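# Remove the cord tied around a bunch of flowers

## Task

Get the cord off the flowers without deforming any stem or squashing any bloom.

## Robot and tools

Robot: two arms, left_arm and right_arm, each with a two-finger gripper. Left_arm sits on the +y side of the scene; the names do not match image sides. Base poses in the scene frame: left_arm (+0.028, +0.374, +0.031) m, quat_wxyz (+1.000, 0, 0, -0.008); right_arm (-0.017, -0.304, +0.020) m, quat_wxyz (+1.000, 0, 0, -0.024). A two-camera stand is fixed to the floor behind the arms. Loose objects may occasionally get nudged by an outside push.

Frames: the scene frame has its origin at table-top height midway between the nominal bases, +z up, +x out over the table. Fixed cameras and the table use the scene frame. Everything about a hand (reported pose, velocities, targets, wrist-camera poses) uses that arm's own base frame, and so do all offsets; rotations turn about the Hand target's position. Fingers point along the gripper's +z and open and close along its y. end_effector_position is the point between the pads, about 1 cm short of the tips. Reported poses can be off by a few cm, more at long reach.

A motion row is always 14 numbers in [-1, 1]: dx, dy, dz, rx, ry, rz, opening for left_arm, then the same seven for right_arm, even when only one arm moves. dx..rz are offsets, not poses, measured from that arm's Hand target when the action or move begins, along its base axes; 1.0 equals 0.6 m or 180 degrees, and rx, ry, rz form one rotation vector. A translation longer than 1.0 may be scaled down along its direction. Opening is absolute: +1 fully open (0.094 m), -1 closed. Sending 0 for all six pose numbers re-requests the current Hand target; a 0 in the opening slot commands half open, so to leave a gripper alone repeat its present command.

execute_actions(actions, cameras): actions is a list of up to 15 actions; each action is a table of up to 15 rows, one per 1/30 s step, and a short table holds its last row for the remaining steps. Every row counts from the action's start pose, not the prior row; a new action starts from the then-current Hand target, so repeating an offset moves further. An empty list returns state plus images. cameras: list of names, ["all"], or []; an unknown name voids the call.

move(target, speed, blend, opening_speed, grip_force, blocking, cameras): straight-line path from each Hand target. target is one 14-number row or a list of up to 15 rows, all offsets from the same starting Hand targets. speed: m/s per arm path, 0.002 to 2.9, default 0.25, turning capped at twice that in rad/s; one number or one per target. blend: corner rounding in m per target, default 0 (full stop at each). opening_speed: rate of opening change per second on the -1..+1 scale, at least 0.2; use it to close gently. grip_force: per-pad force limit, about 10 to 50 N, one value or one per arm; it persists; low values close slowly. blocking=false returns after about 0.5 s while the move continues. Paths last 0.5 to 10 s and do not avoid obstacles or the other arm. Faster moves lag more and hit harder; targets set deep past a contact press harder. Avoid paths near an arm's own base (can flip its shoulder posture). The result adds a move: line such as done, off_target, moving, held or fault, plus limits (paced = pose clipped, held = steps withheld).

wait(seconds 0 to 10, cameras): lets time pass holding commands; a running move continues. stop(cameras): brakes a running move. zoom_image(camera, region [x0,y0,x1,y1] pixels, at most 504 by 504) enlarges part of the newest image of cam_head_left, cam_head_right, cam_high, cam_low, cam_left_wrist or cam_right_wrist (all 896x504). finished_scene(scene): ends the current scene irreversibly; pass its number. The goal must hold with the robot released.

Control notes: each step the commanded orientation is clipped to within 40 degrees of the measured one. Grippers often rest up to a few cm from the command because of friction and weight; the next command, even all zeros, tries again, and a remaining gap can be sent as an extra offset. A blocked arm keeps pushing until commanded back past its gripper. Near the first joint's axis, small hand moves can swing the whole arm.

Results: Hand target (the base for next offsets), end_effector_position and quat, Joint positions (last per arm is opening in m), Joint torques (drive output incl. gravity; first three wrap at ±28 N m), Joint velocities (may be omitted or read "within noise"), grip_measured (opening on the command scale; up to 2.5 mm too wide when empty; squeeze grows about 1 N per 0.001 below first touch, then jumps to the force limit), grip_effort_nm (motor effort, negative closing, not pad force), Tool commands, motor temperatures, and step positions for action calls.

Avoid: dropping or releasing moving parts, hitting the table or fixtures, hard pushes, anything leaving the table, strain on wrist-camera cables (their contact counts as the hand's), grippers or fingers touching each other, squeezing the soft flowers, and overheating (MOTOR HOT at 75 °C, fold-away fault at 90 °C, collapse at 100 °C) from holding loads, stretched poses or pushing against unreachable targets.

Each tool is called after "Call:" as name(argument=value, ...), one argument or row to a line, values as JSON.

## Session

Call:
execute_actions(
  actions=[],
)

Scene clock: 0.00 s.
left_arm: end_effector_position=(+0.2468, -0.2181, +0.3661) grip_measured=+1.000 grip_effort_nm=n/a end_effector_quat_wxyz=(+0.591, +0.267, +0.725, -0.232) | right_arm: end_effector_position=(+0.2893, +0.1023, +0.2969) grip_measured=+1.000 grip_effort_nm=n/a end_effector_quat_wxyz=(+0.572, -0.108, +0.795, +0.172)
Joint positions: left_arm=[-0.727 0.869 1.013 -0.34 0 -0.02 0.094] | right_arm=[0.22 0.748 0.794 -0.343 -0.198 0.098 0.094]
Joint velocities: within noise
Joint torques (N m): no reading
Motor temperatures (°C): left_arm=[27 27 31 28 27 25 27] | right_arm=[30 25 30 29 27 26 27]
Heat: left arm: 31 °C; right arm: 30 °C.
Hand target: left_arm +0.2453, -0.2167, +0.3776; +0.603, +0.264, +0.715, -0.236 | right_arm +0.2874, +0.1019, +0.2985; +0.572, -0.109, +0.795, +0.172
Tool commands: left_gripper/opening=+1.0 right_gripper/opening=+1.0

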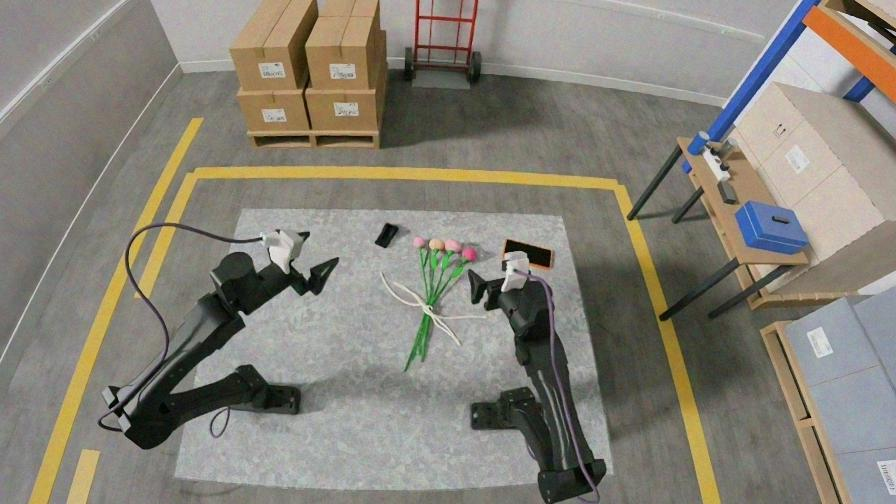

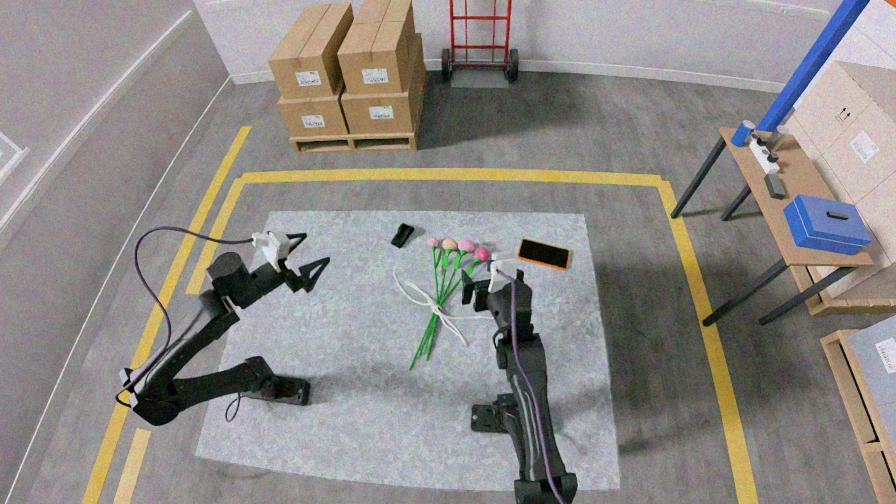

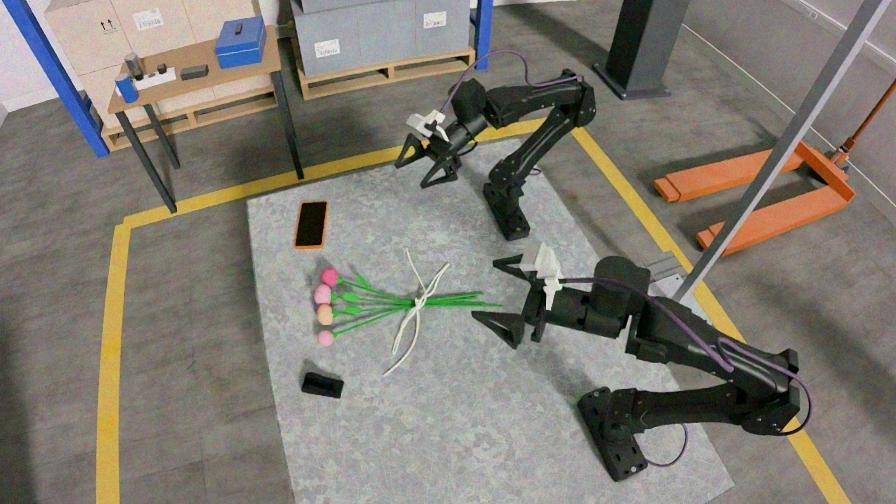

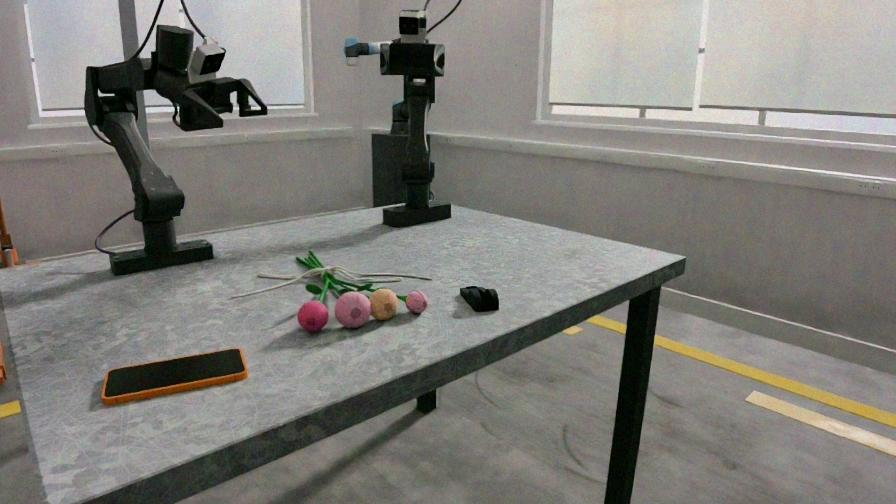

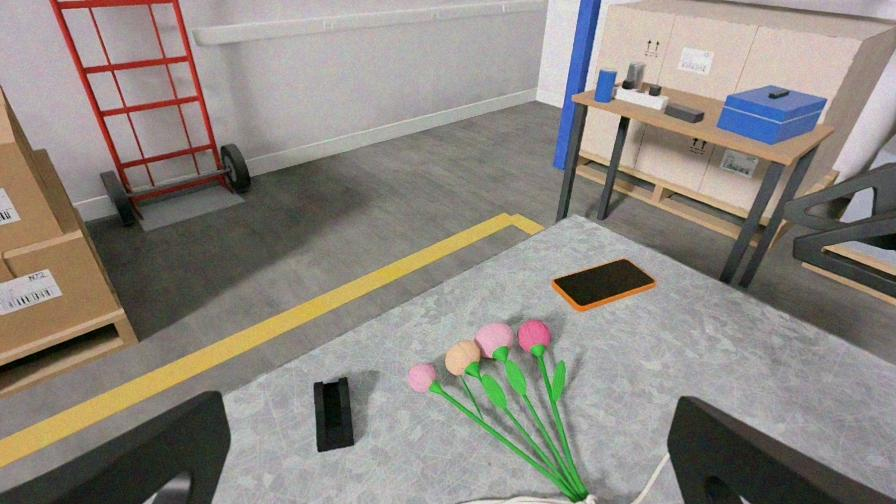

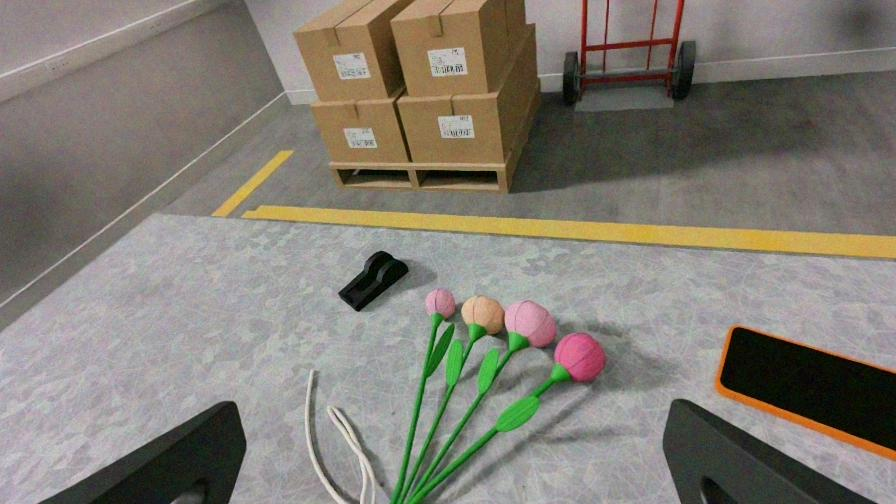

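Call:
zoom_image(
  camera="cam_head_left",
  region=[370, 225, 500, 375],
)

Call:
zoom_image(
  camera="cam_high",
  region=[300, 230, 520, 390],
)

Call:
zoom_image(
  camera="cam_low",
  region=[210, 230, 450, 340],
)

Call:
zoom_image(
  camera="cam_head_right",
  region=[380, 230, 510, 380],
)

Scaled by 3.360 from the camera's 896x504 image, which has a finer 1280x720 frame.

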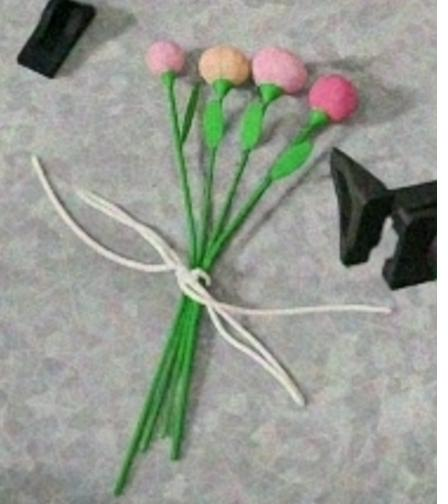

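Scaled by 2.291 from the camera's 896x504 image, which has a finer 1280x720 frame.

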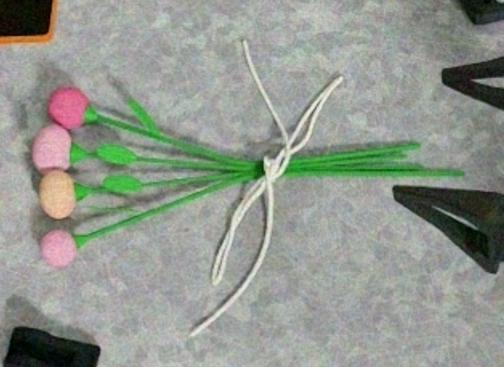

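Scaled by 2.100 from the camera's 896x504 image, which has a finer 1280x720 frame.

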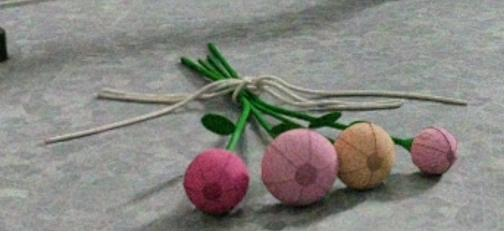

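Scaled by 3.360 from the camera's 896x504 image, which has a finer 1280x720 frame.

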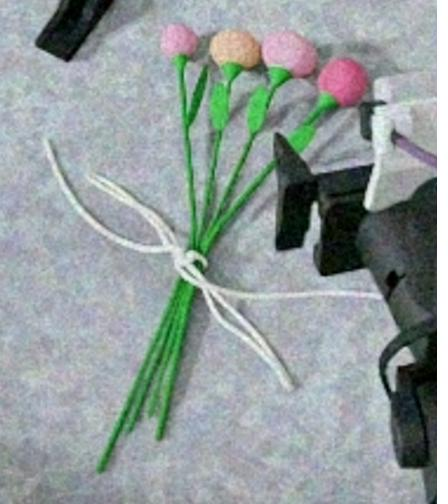

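Call:
move(
  target=[0.342,-0.105,-0.297,0.053,0.471,0.322,0.0,0.105,-0.087,-0.198,0.219,0.408,-0.496,0.0],
  cameras=["all"],
  speed=0.35,
)

Scene clock: 23.83 s.
left_arm: end_effector_position=(+0.4438, -0.2791, +0.1981) grip_measured=+0.003 grip_effort_nm=-0.17 end_effector_quat_wxyz=(+0.130, -0.248, +0.950, -0.139) | right_arm: end_effector_position=(+0.3510, +0.0515, +0.1833) grip_measured=+0.002 grip_effort_nm=-0.06 end_effector_quat_wxyz=(+0.011, +0.701, +0.713, +0.014)
Joint positions: left_arm=[-0.563 2.462 2.841 -1.567 0 -1.074 0.047] | right_arm=[0.143 1.887 1.904 -1.552 0 1.696 0.047]
Joint torques (N m): left_arm=[0.49 -11.63 7.01 1.23 0.01 -0.05] | right_arm=[-0.47 -7.31 9.61 0.25 0.02 0.19]
Motor temperatures (°C): left_arm=[27 27 32 32 27 25 27] | right_arm=[30 25 33 35 27 26 27]
Heat: left arm: 32 °C; right arm: 35 °C.
Hand target: left_arm +0.4505, -0.2798, +0.1994; -0.001, -0.259, +0.966, +0.000 | right_arm +0.3504, +0.0497, +0.1798; -0.001, +0.708, +0.706, -0.001
Off the commanded pose: left_arm 0.007 m, 22 deg | right_arm 0.004 m, 2 deg.
elbow stopped short (left arm): the move would have taken joint 3 (elbow) straighter than the controller allows.
joint sent to its limit (right arm) — joint 4 (wrist pitch), lower limit. The joint targets still meet the commanded pose.
move: off_target (left_arm)

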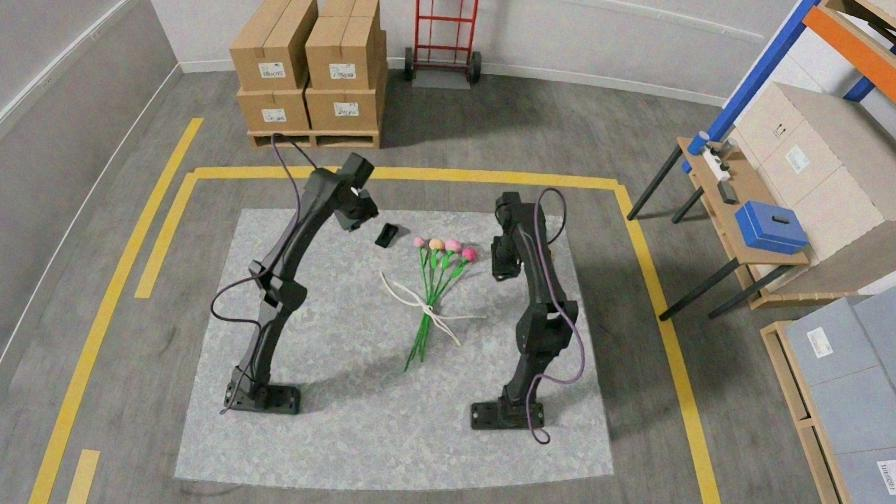

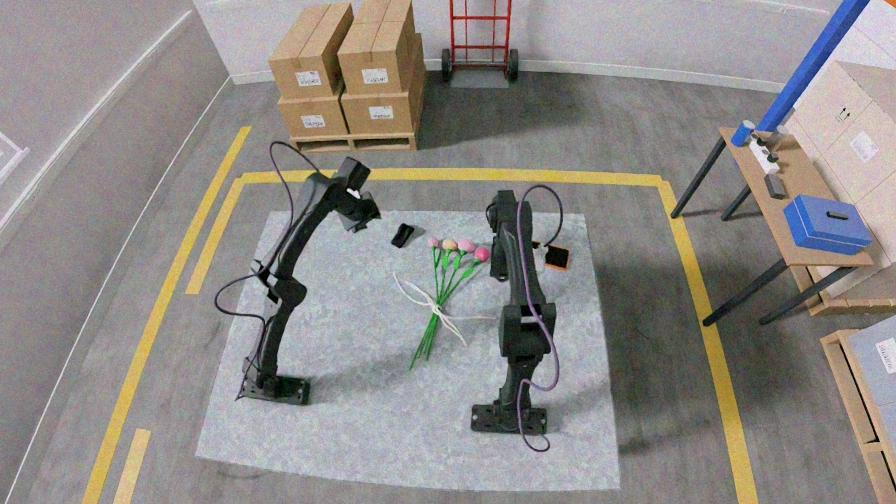

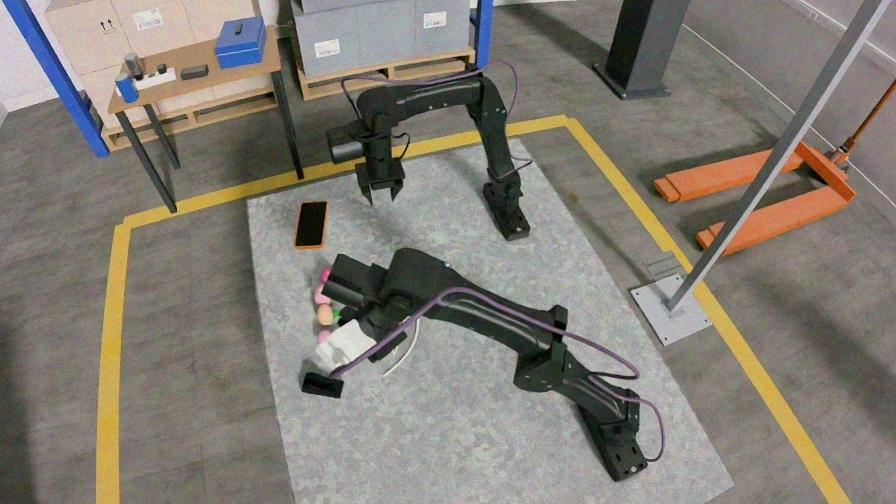

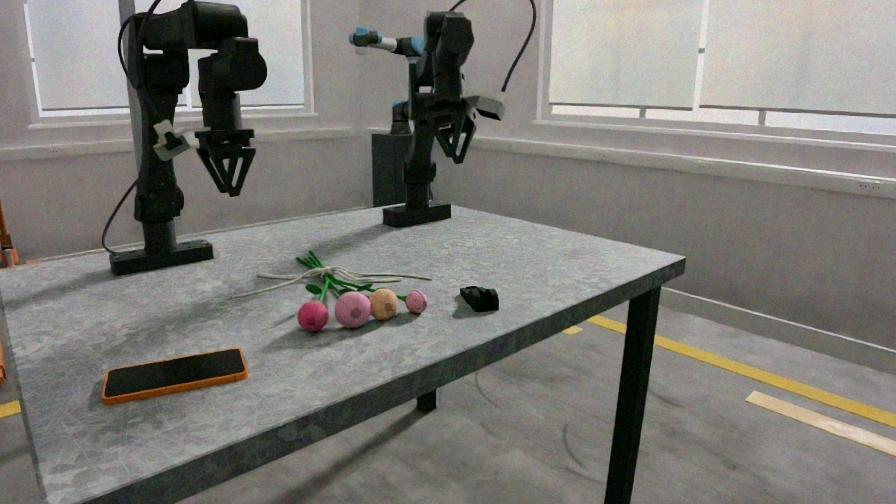

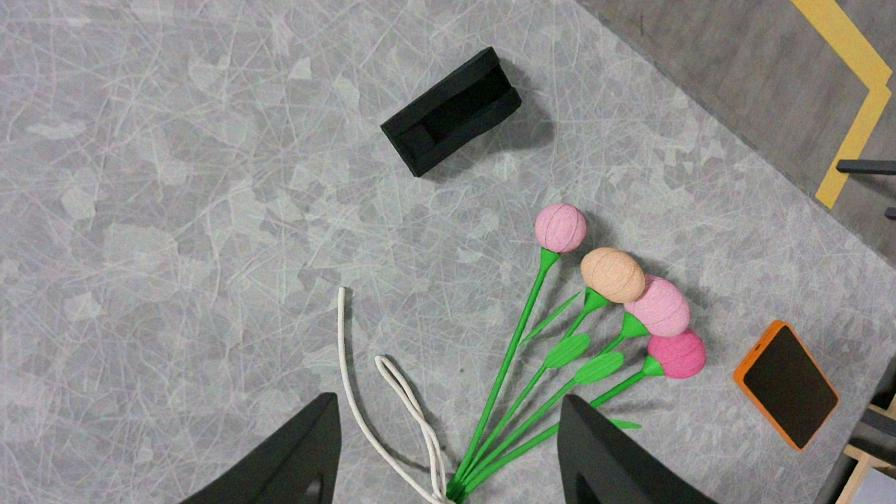

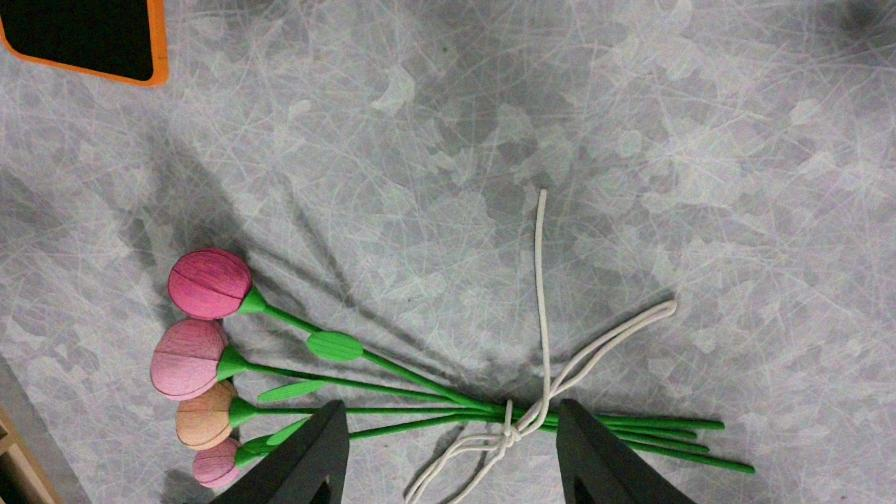

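Call:
move(
  target=[-0.083,-0.03,-0.165,0,0,0,0.0,-0.1,0.0,-0.165,0,0,0,0.0],
  cameras=["cam_head_left","cam_high","cam_low","cam_left_wrist","cam_right_wrist"],
)

Scene clock: 33.47 s.
left_arm: end_effector_position=(+0.4029, -0.2986, +0.1080) grip_measured=+0.003 grip_effort_nm=-0.18 end_effector_quat_wxyz=(+0.034, -0.256, +0.965, -0.046) | right_arm: end_effector_position=(+0.2908, +0.0482, +0.0755) grip_measured=+0.002 grip_effort_nm=-0.06 end_effector_quat_wxyz=(-0.010, +0.705, +0.709, -0.011)
Joint positions: left_arm=[-0.638 2.531 2.644 -1.569 0.005 -1.157 0.047] | right_arm=[0.159 1.708 1.251 -1.144 -0.004 1.724 0.047]
Joint torques (N m): left_arm=[-0.17 -12.4 4.96 0.48 -0.01 -0.1] | right_arm=[0.51 -10.15 6.54 0.51 0.02 0.16]
Heat: left arm: 32 °C; right arm: 33 °C.
Hand target: left_arm +0.4006, -0.2979, +0.1003; -0.001, -0.259, +0.966, +0.000 | right_arm +0.2905, +0.0498, +0.0807; -0.001, +0.708, +0.706, -0.001
Off the commanded pose: left_arm 0.008 m, 7 deg | right_arm 0.006 m, 2 deg.
joint sent to its limit (left arm) — joint 4 (wrist pitch), lower limit. The joint targets are off in orientation, not in position.
move: off_target (left_arm)
Images, in order (width x height): cam_head_left 896x504, cam_high 896x504, cam_low 896x504, cam_left_wrist 896x504, cam_right_wrist 896x504.

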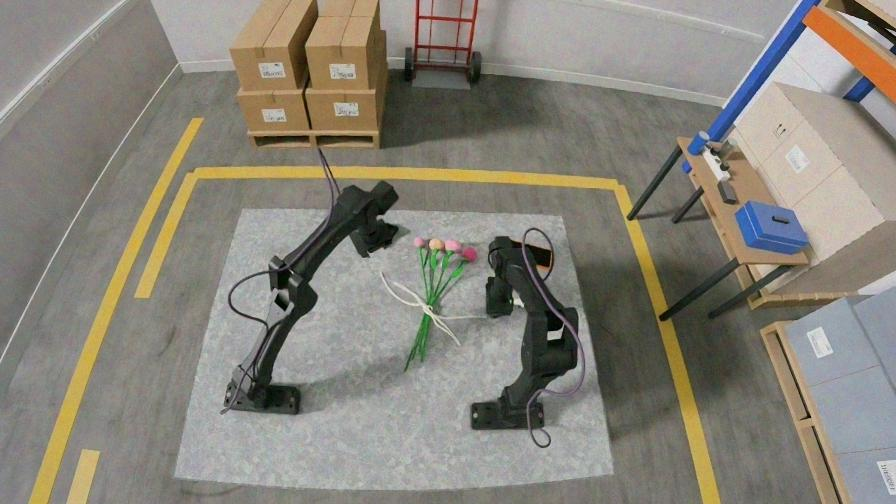

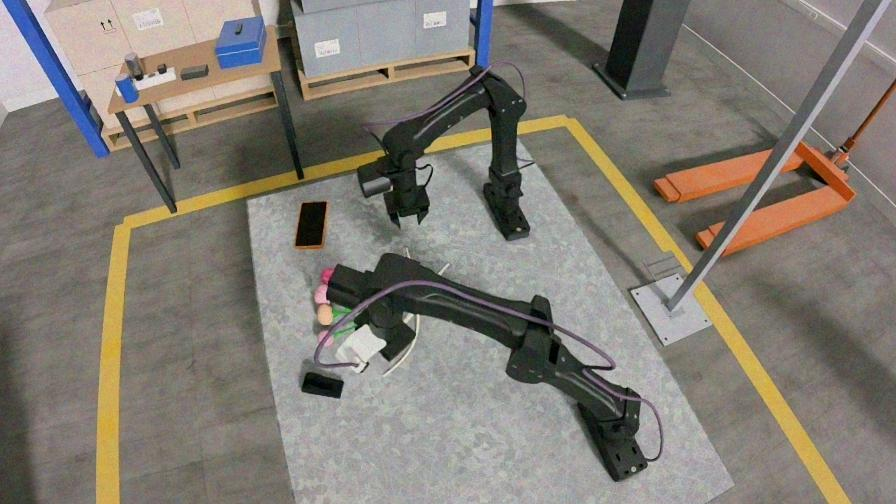

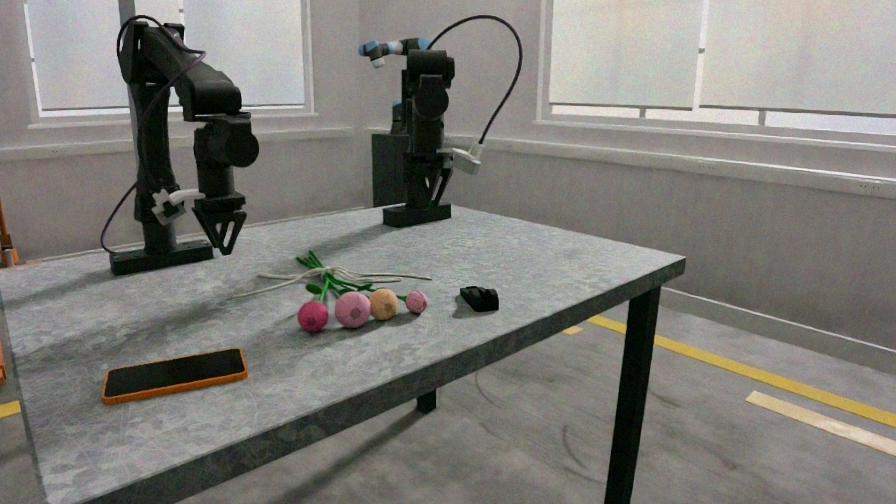

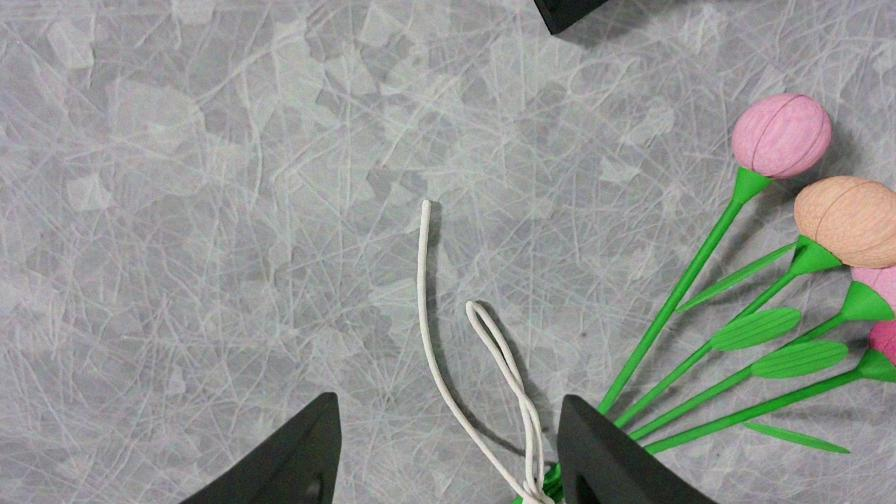

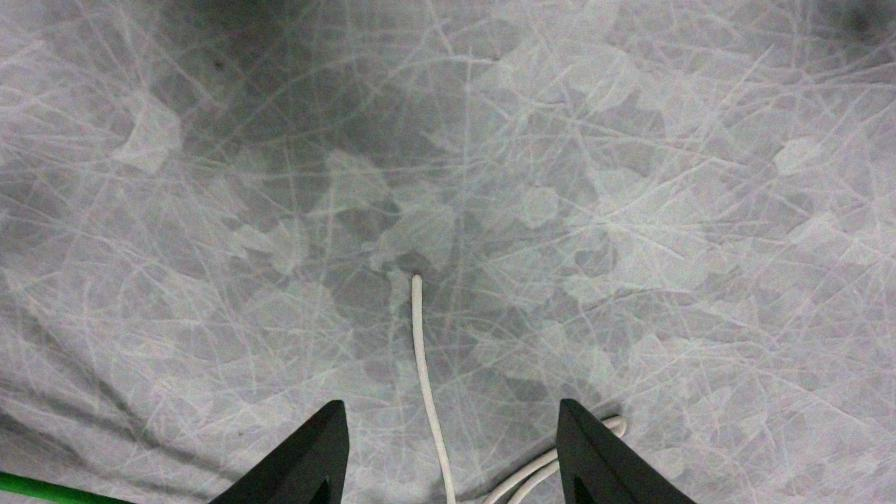

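Call:
move(
  target=[-0.002,0.02,-0.137,0,0,0,-0.3,0.013,0.042,-0.11,0,0,0,-0.3],
  cameras=["cam_head_left","cam_low","cam_left_wrist","cam_right_wrist"],
  speed=0.15,
)

Scene clock: 46.47 s.
left_arm: end_effector_position=(+0.3955, -0.2878, +0.0274) grip_measured=-0.297 grip_effort_nm=-0.18 end_effector_quat_wxyz=(-0.001, -0.260, +0.966, -0.002) | right_arm: end_effector_position=(+0.3012, +0.0748, +0.0232) grip_measured=-0.298 grip_effort_nm=-0.06 end_effector_quat_wxyz=(+0.003, +0.704, +0.710, +0.009)
Joint positions: left_arm=[-0.629 2.535 2.329 -1.363 0.005 -1.155 0.033] | right_arm=[0.237 1.783 1.122 -0.891 -0.005 1.801 0.033]
Joint torques (N m): left_arm=[0.61 -12.42 5.11 0.55 -0.01 0.08] | right_arm=[0.53 -6.45 6.58 0.61 0.09 0.15]
Heat: left arm: 32 °C; right arm: 32 °C.
Hand target: left_arm +0.3994, -0.2858, +0.0181; -0.001, -0.259, +0.966, +0.000 | right_arm +0.2982, +0.0749, +0.0147; -0.001, +0.708, +0.706, -0.001
Off the commanded pose: left_arm 0.010 m, 0 deg | right_arm 0.009 m, 1 deg.
move: done
Images, in order (width x height): cam_head_left 896x504, cam_low 896x504, cam_left_wrist 896x504, cam_right_wrist 896x504.

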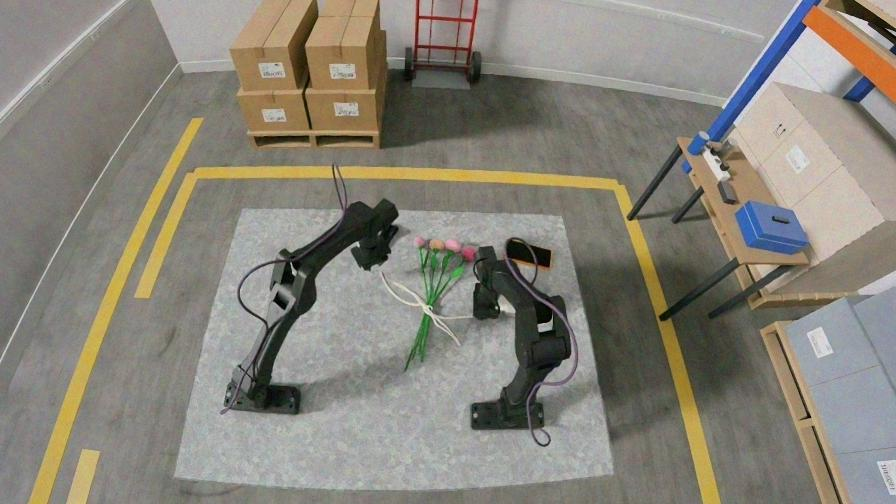

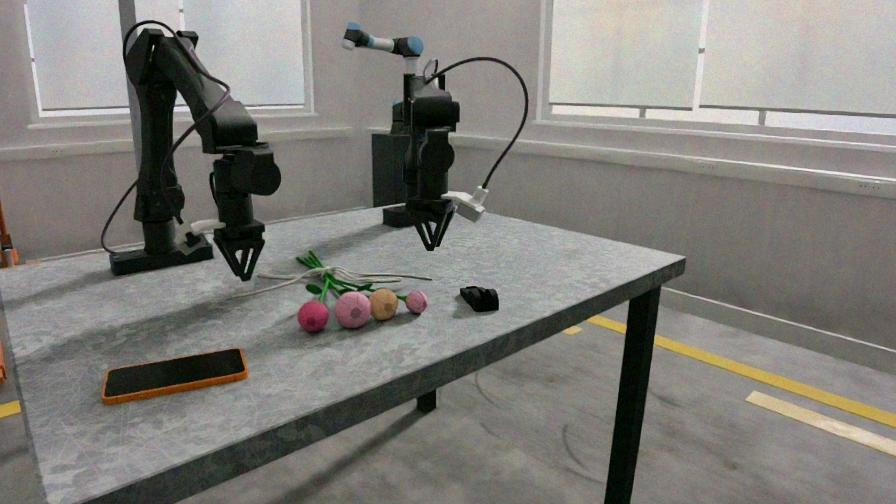

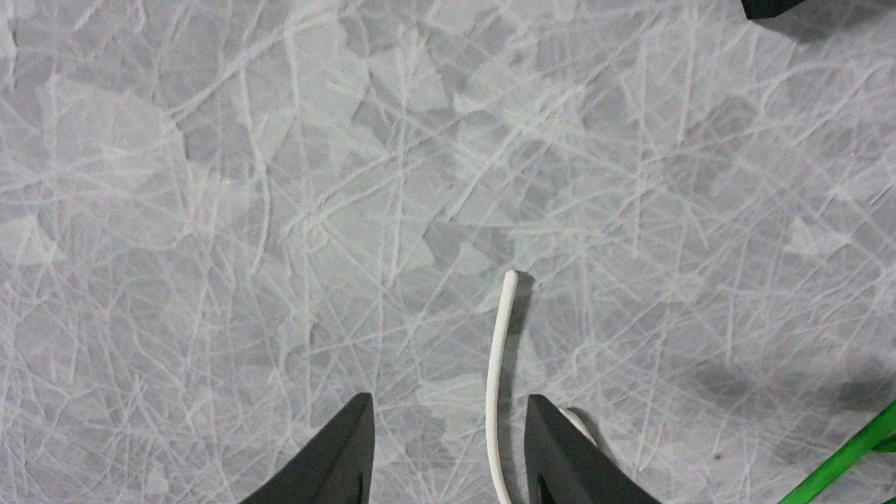

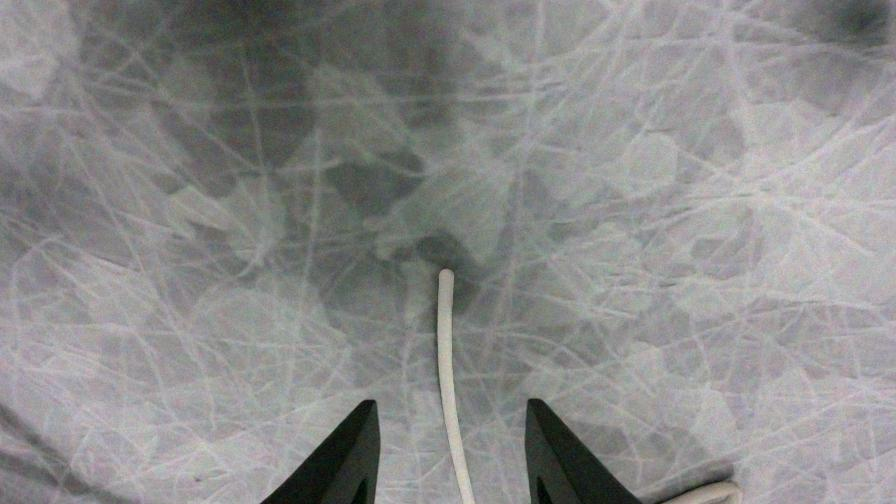

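Call:
move(
  target=[0.0245,-0.009,-0.043,0,0,0,-0.6,0.0,0.0,-0.037,0,0,0,-0.6],
  cameras=["cam_low","cam_left_wrist","cam_right_wrist"],
  speed=0.1,
)

Call:
zoom_image(
  camera="cam_low",
  region=[180, 180, 480, 350],
)

Scene clock: 53.50 s.
left_arm: end_effector_position=(+0.4064, -0.2908, -0.0046) grip_measured=-0.597 grip_effort_nm=-0.18 end_effector_quat_wxyz=(-0.007, -0.260, +0.966, +0.005) | right_arm: end_effector_position=(+0.3029, +0.0752, +0.0026) grip_measured=-0.598 grip_effort_nm=-0.06 end_effector_quat_wxyz=(+0.004, +0.705, +0.710, +0.012)
Joint positions: left_arm=[-0.621 2.643 2.407 -1.351 0.005 -1.147 0.019] | right_arm=[0.237 1.82 1.077 -0.804 -0.005 1.801 0.019]
Joint torques (N m): left_arm=[0.62 -12.75 7.71 0.4 -0.01 0.09] | right_arm=[0.42 -6.52 6.02 0.6 0.02 0.14]
Heat: left arm: 33 °C; right arm: 32 °C.
Hand target: left_arm +0.4141, -0.2913, -0.0076; -0.001, -0.259, +0.966, +0.000 | right_arm +0.2982, +0.0749, -0.0074; -0.001, +0.708, +0.706, -0.001
Off the commanded pose: left_arm 0.008 m, 1 deg | right_arm 0.011 m, 2 deg.
move: off_target (right_arm)
Images, in order (width x height): cam_low 896x504, cam_left_wrist 896x504, cam_right_wrist 896x504.

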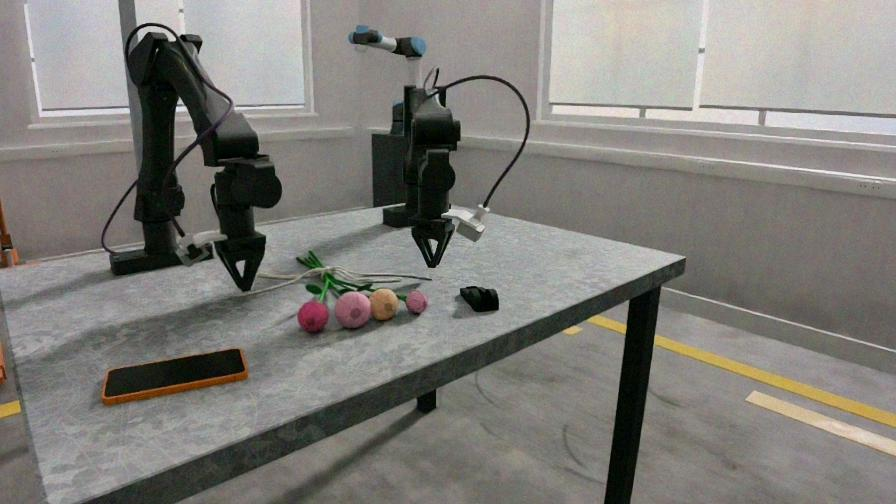

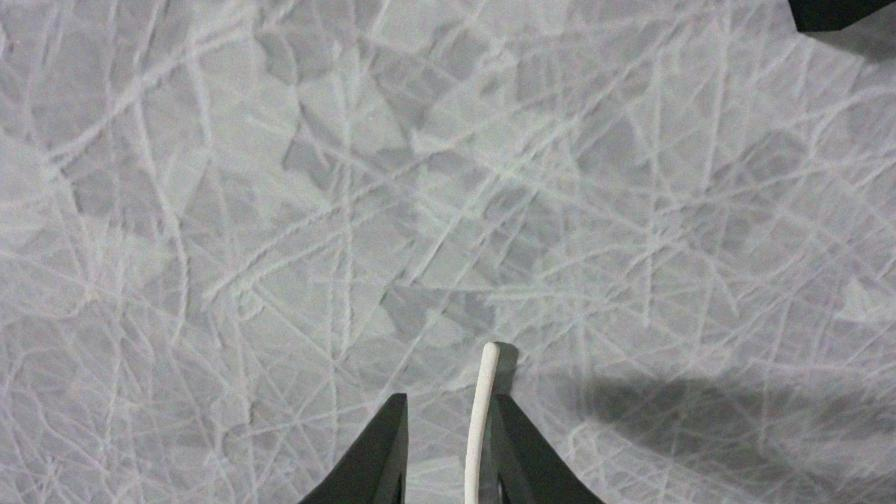

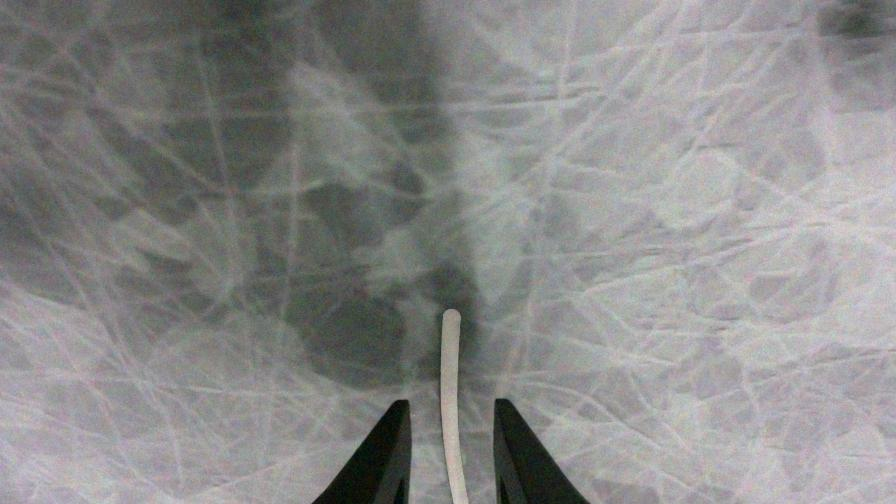

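Scaled by 1.680 from the camera's 896x504 image, which has a finer 1280x720 frame.

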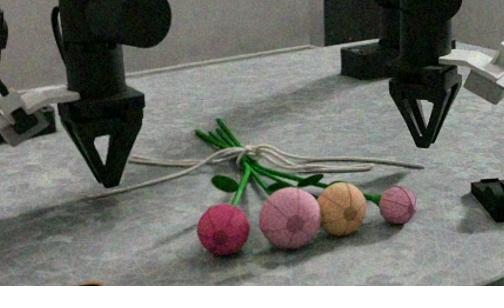

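Call:
move(
  target=[0.005,-0.010,-0.022,0,0,0,-0.6,0.0,0.0,-0.015,0,0,0,-0.6],
  cameras=["cam_low","cam_left_wrist","cam_right_wrist"],
  speed=0.05,
)

Call:
zoom_image(
  camera="cam_low",
  region=[180, 180, 480, 350],
)

Scene clock: 57.33 s.
left_arm: end_effector_position=(+0.4111, -0.2941, -0.0168) grip_measured=-0.597 grip_effort_nm=-0.18 end_effector_quat_wxyz=(-0.007, -0.260, +0.966, +0.005) | right_arm: end_effector_position=(+0.3039, +0.0754, -0.0056) grip_measured=-0.598 grip_effort_nm=-0.06 end_effector_quat_wxyz=(+0.005, +0.705, +0.710, +0.013)
Joint positions: left_arm=[-0.621 2.692 2.454 -1.35 0.005 -1.147 0.019] | right_arm=[0.237 1.836 1.062 -0.768 -0.005 1.801 0.019]
Joint torques (N m): left_arm=[0.12 -12.82 7.76 0.42 -0.01 0.02] | right_arm=[0.34 -6.37 5.86 0.62 0.03 0.15]
Heat: left arm: 33 °C; right arm: 32 °C.
Hand target: left_arm +0.4171, -0.2973, -0.0208; -0.001, -0.259, +0.966, +0.000 | right_arm +0.2982, +0.0749, -0.0164; -0.001, +0.708, +0.706, -0.001
Off the commanded pose: left_arm 0.008 m, 1 deg | right_arm 0.012 m, 2 deg.
move: off_target (right_arm)
Images, in order (width x height): cam_low 896x504, cam_left_wrist 896x504, cam_right_wrist 896x504.

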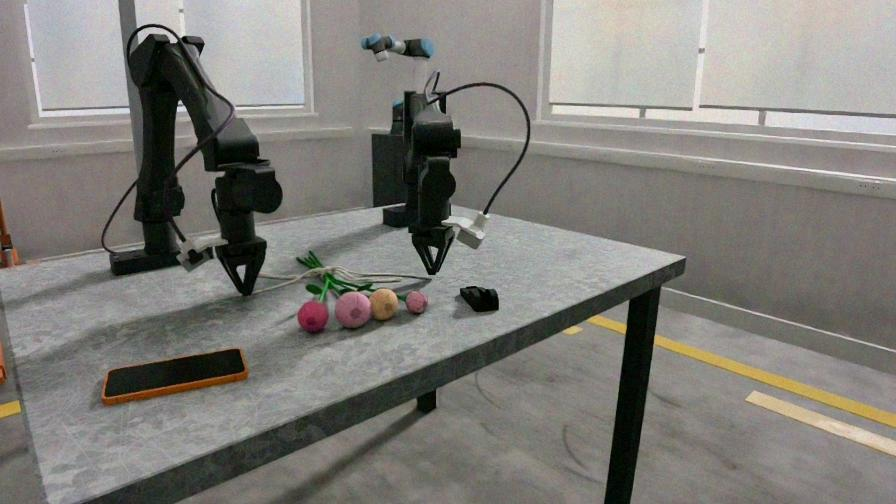

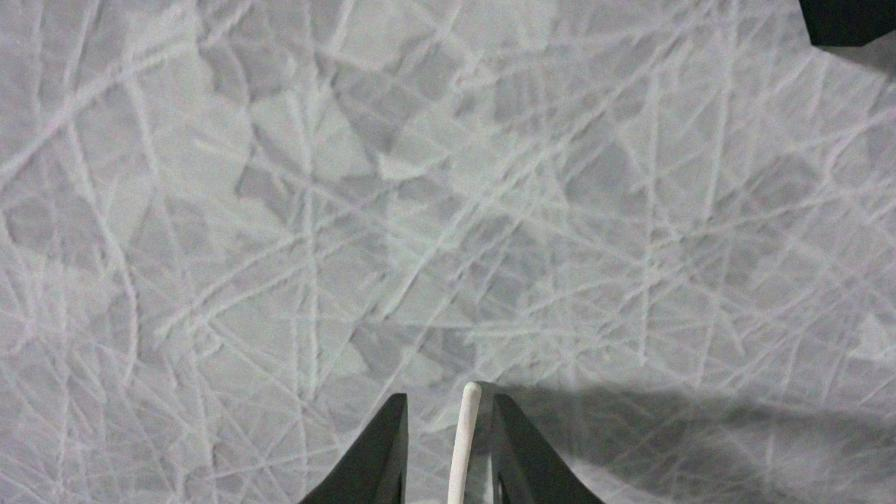

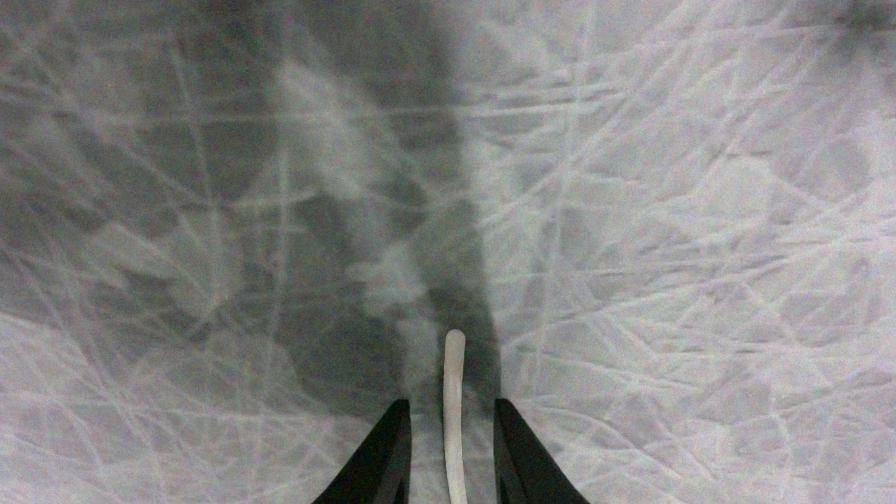

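Scaled by 1.680 from the camera's 896x504 image, which has a finer 1280x720 frame.

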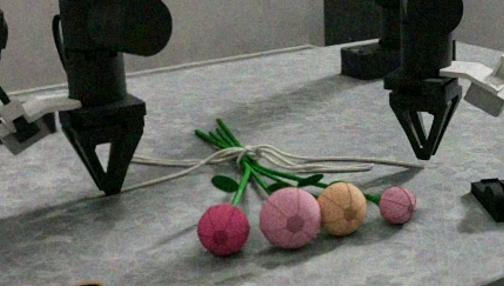

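Call:
move(
  target=[-0.011,-0.005,-0.012,0,0,0,-0.6,0.0,0.005,-0.010,0,0,0,-0.6],
  cameras=["cam_low","cam_left_wrist","cam_right_wrist"],
  speed=0.04,
)

Call:
zoom_image(
  camera="cam_low",
  region=[180, 180, 480, 350],
)

Scene clock: 60.97 s.
left_arm: end_effector_position=(+0.4096, -0.2961, -0.0280) grip_measured=-0.597 grip_effort_nm=-0.18 end_effector_quat_wxyz=(-0.007, -0.258, +0.966, +0.005) | right_arm: end_effector_position=(+0.3055, +0.0777, -0.0082) grip_measured=-0.599 grip_effort_nm=-0.05 end_effector_quat_wxyz=(+0.007, +0.706, +0.708, +0.016)
Joint positions: left_arm=[-0.626 2.692 2.409 -1.304 0.005 -1.149 0.019] | right_arm=[0.243 1.844 1.059 -0.753 -0.005 1.81 0.019]
Joint torques (N m): left_arm=[-0.51 -14.91 4.88 0.49 -0.01 -0.1] | right_arm=[0.57 -5.87 5.31 0.74 0.04 0.15]
Motor temperatures (°C): left_arm=[27 32 33 30 27 25 27] | right_arm=[30 27 32 31 27 26 27]
Heat: left arm: 33 °C; right arm: 32 °C.
Hand target: left_arm +0.4105, -0.3003, -0.0280; -0.001, -0.259, +0.966, +0.000 | right_arm +0.2982, +0.0779, -0.0224; -0.001, +0.708, +0.706, -0.001
Off the commanded pose: left_arm 0.004 m, 1 deg | right_arm 0.016 m, 2 deg.
move: off_target (right_arm)
Images, in order (width x height): cam_low 896x504, cam_left_wrist 896x504, cam_right_wrist 896x504.

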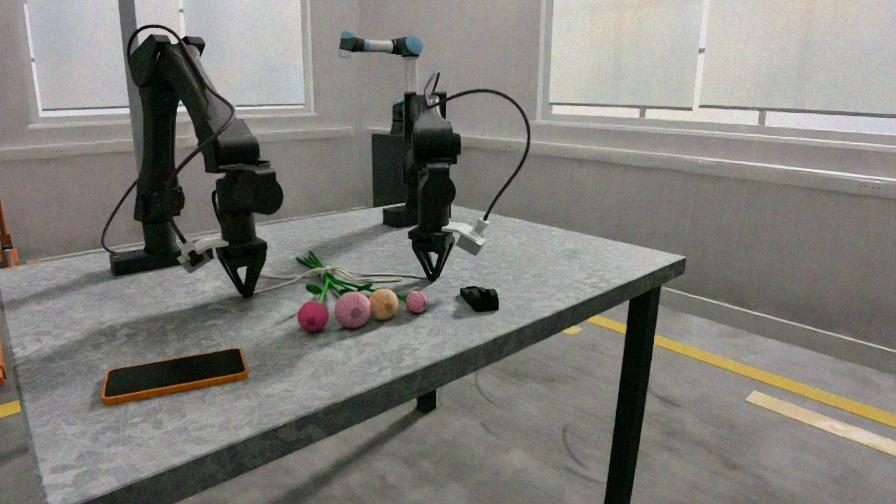

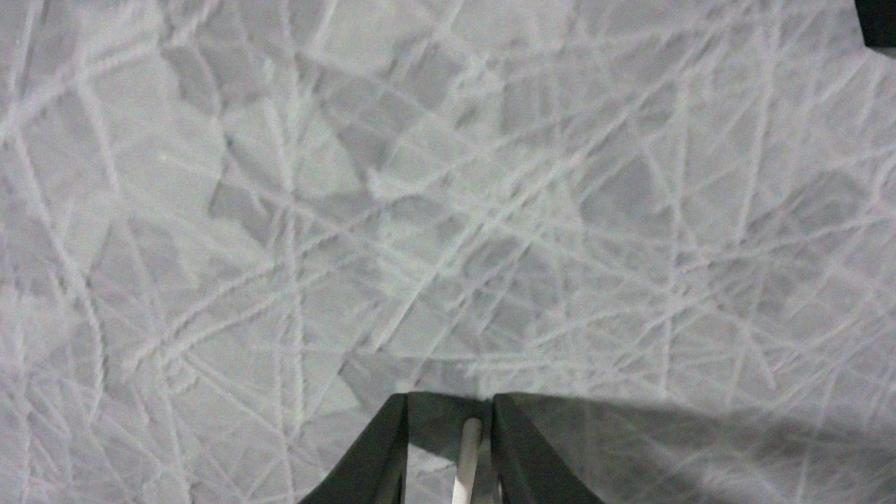

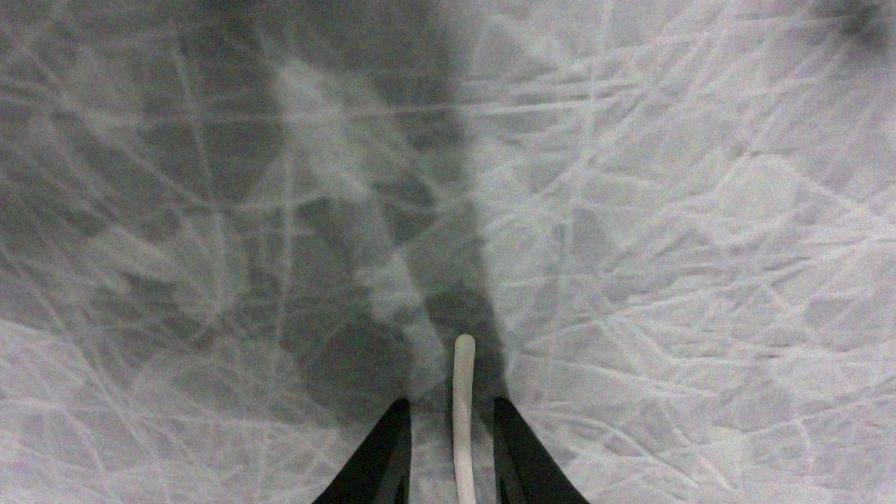

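Scaled by 1.680 from the camera's 896x504 image, which has a finer 1280x720 frame.

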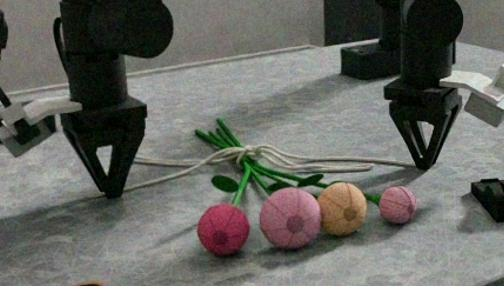

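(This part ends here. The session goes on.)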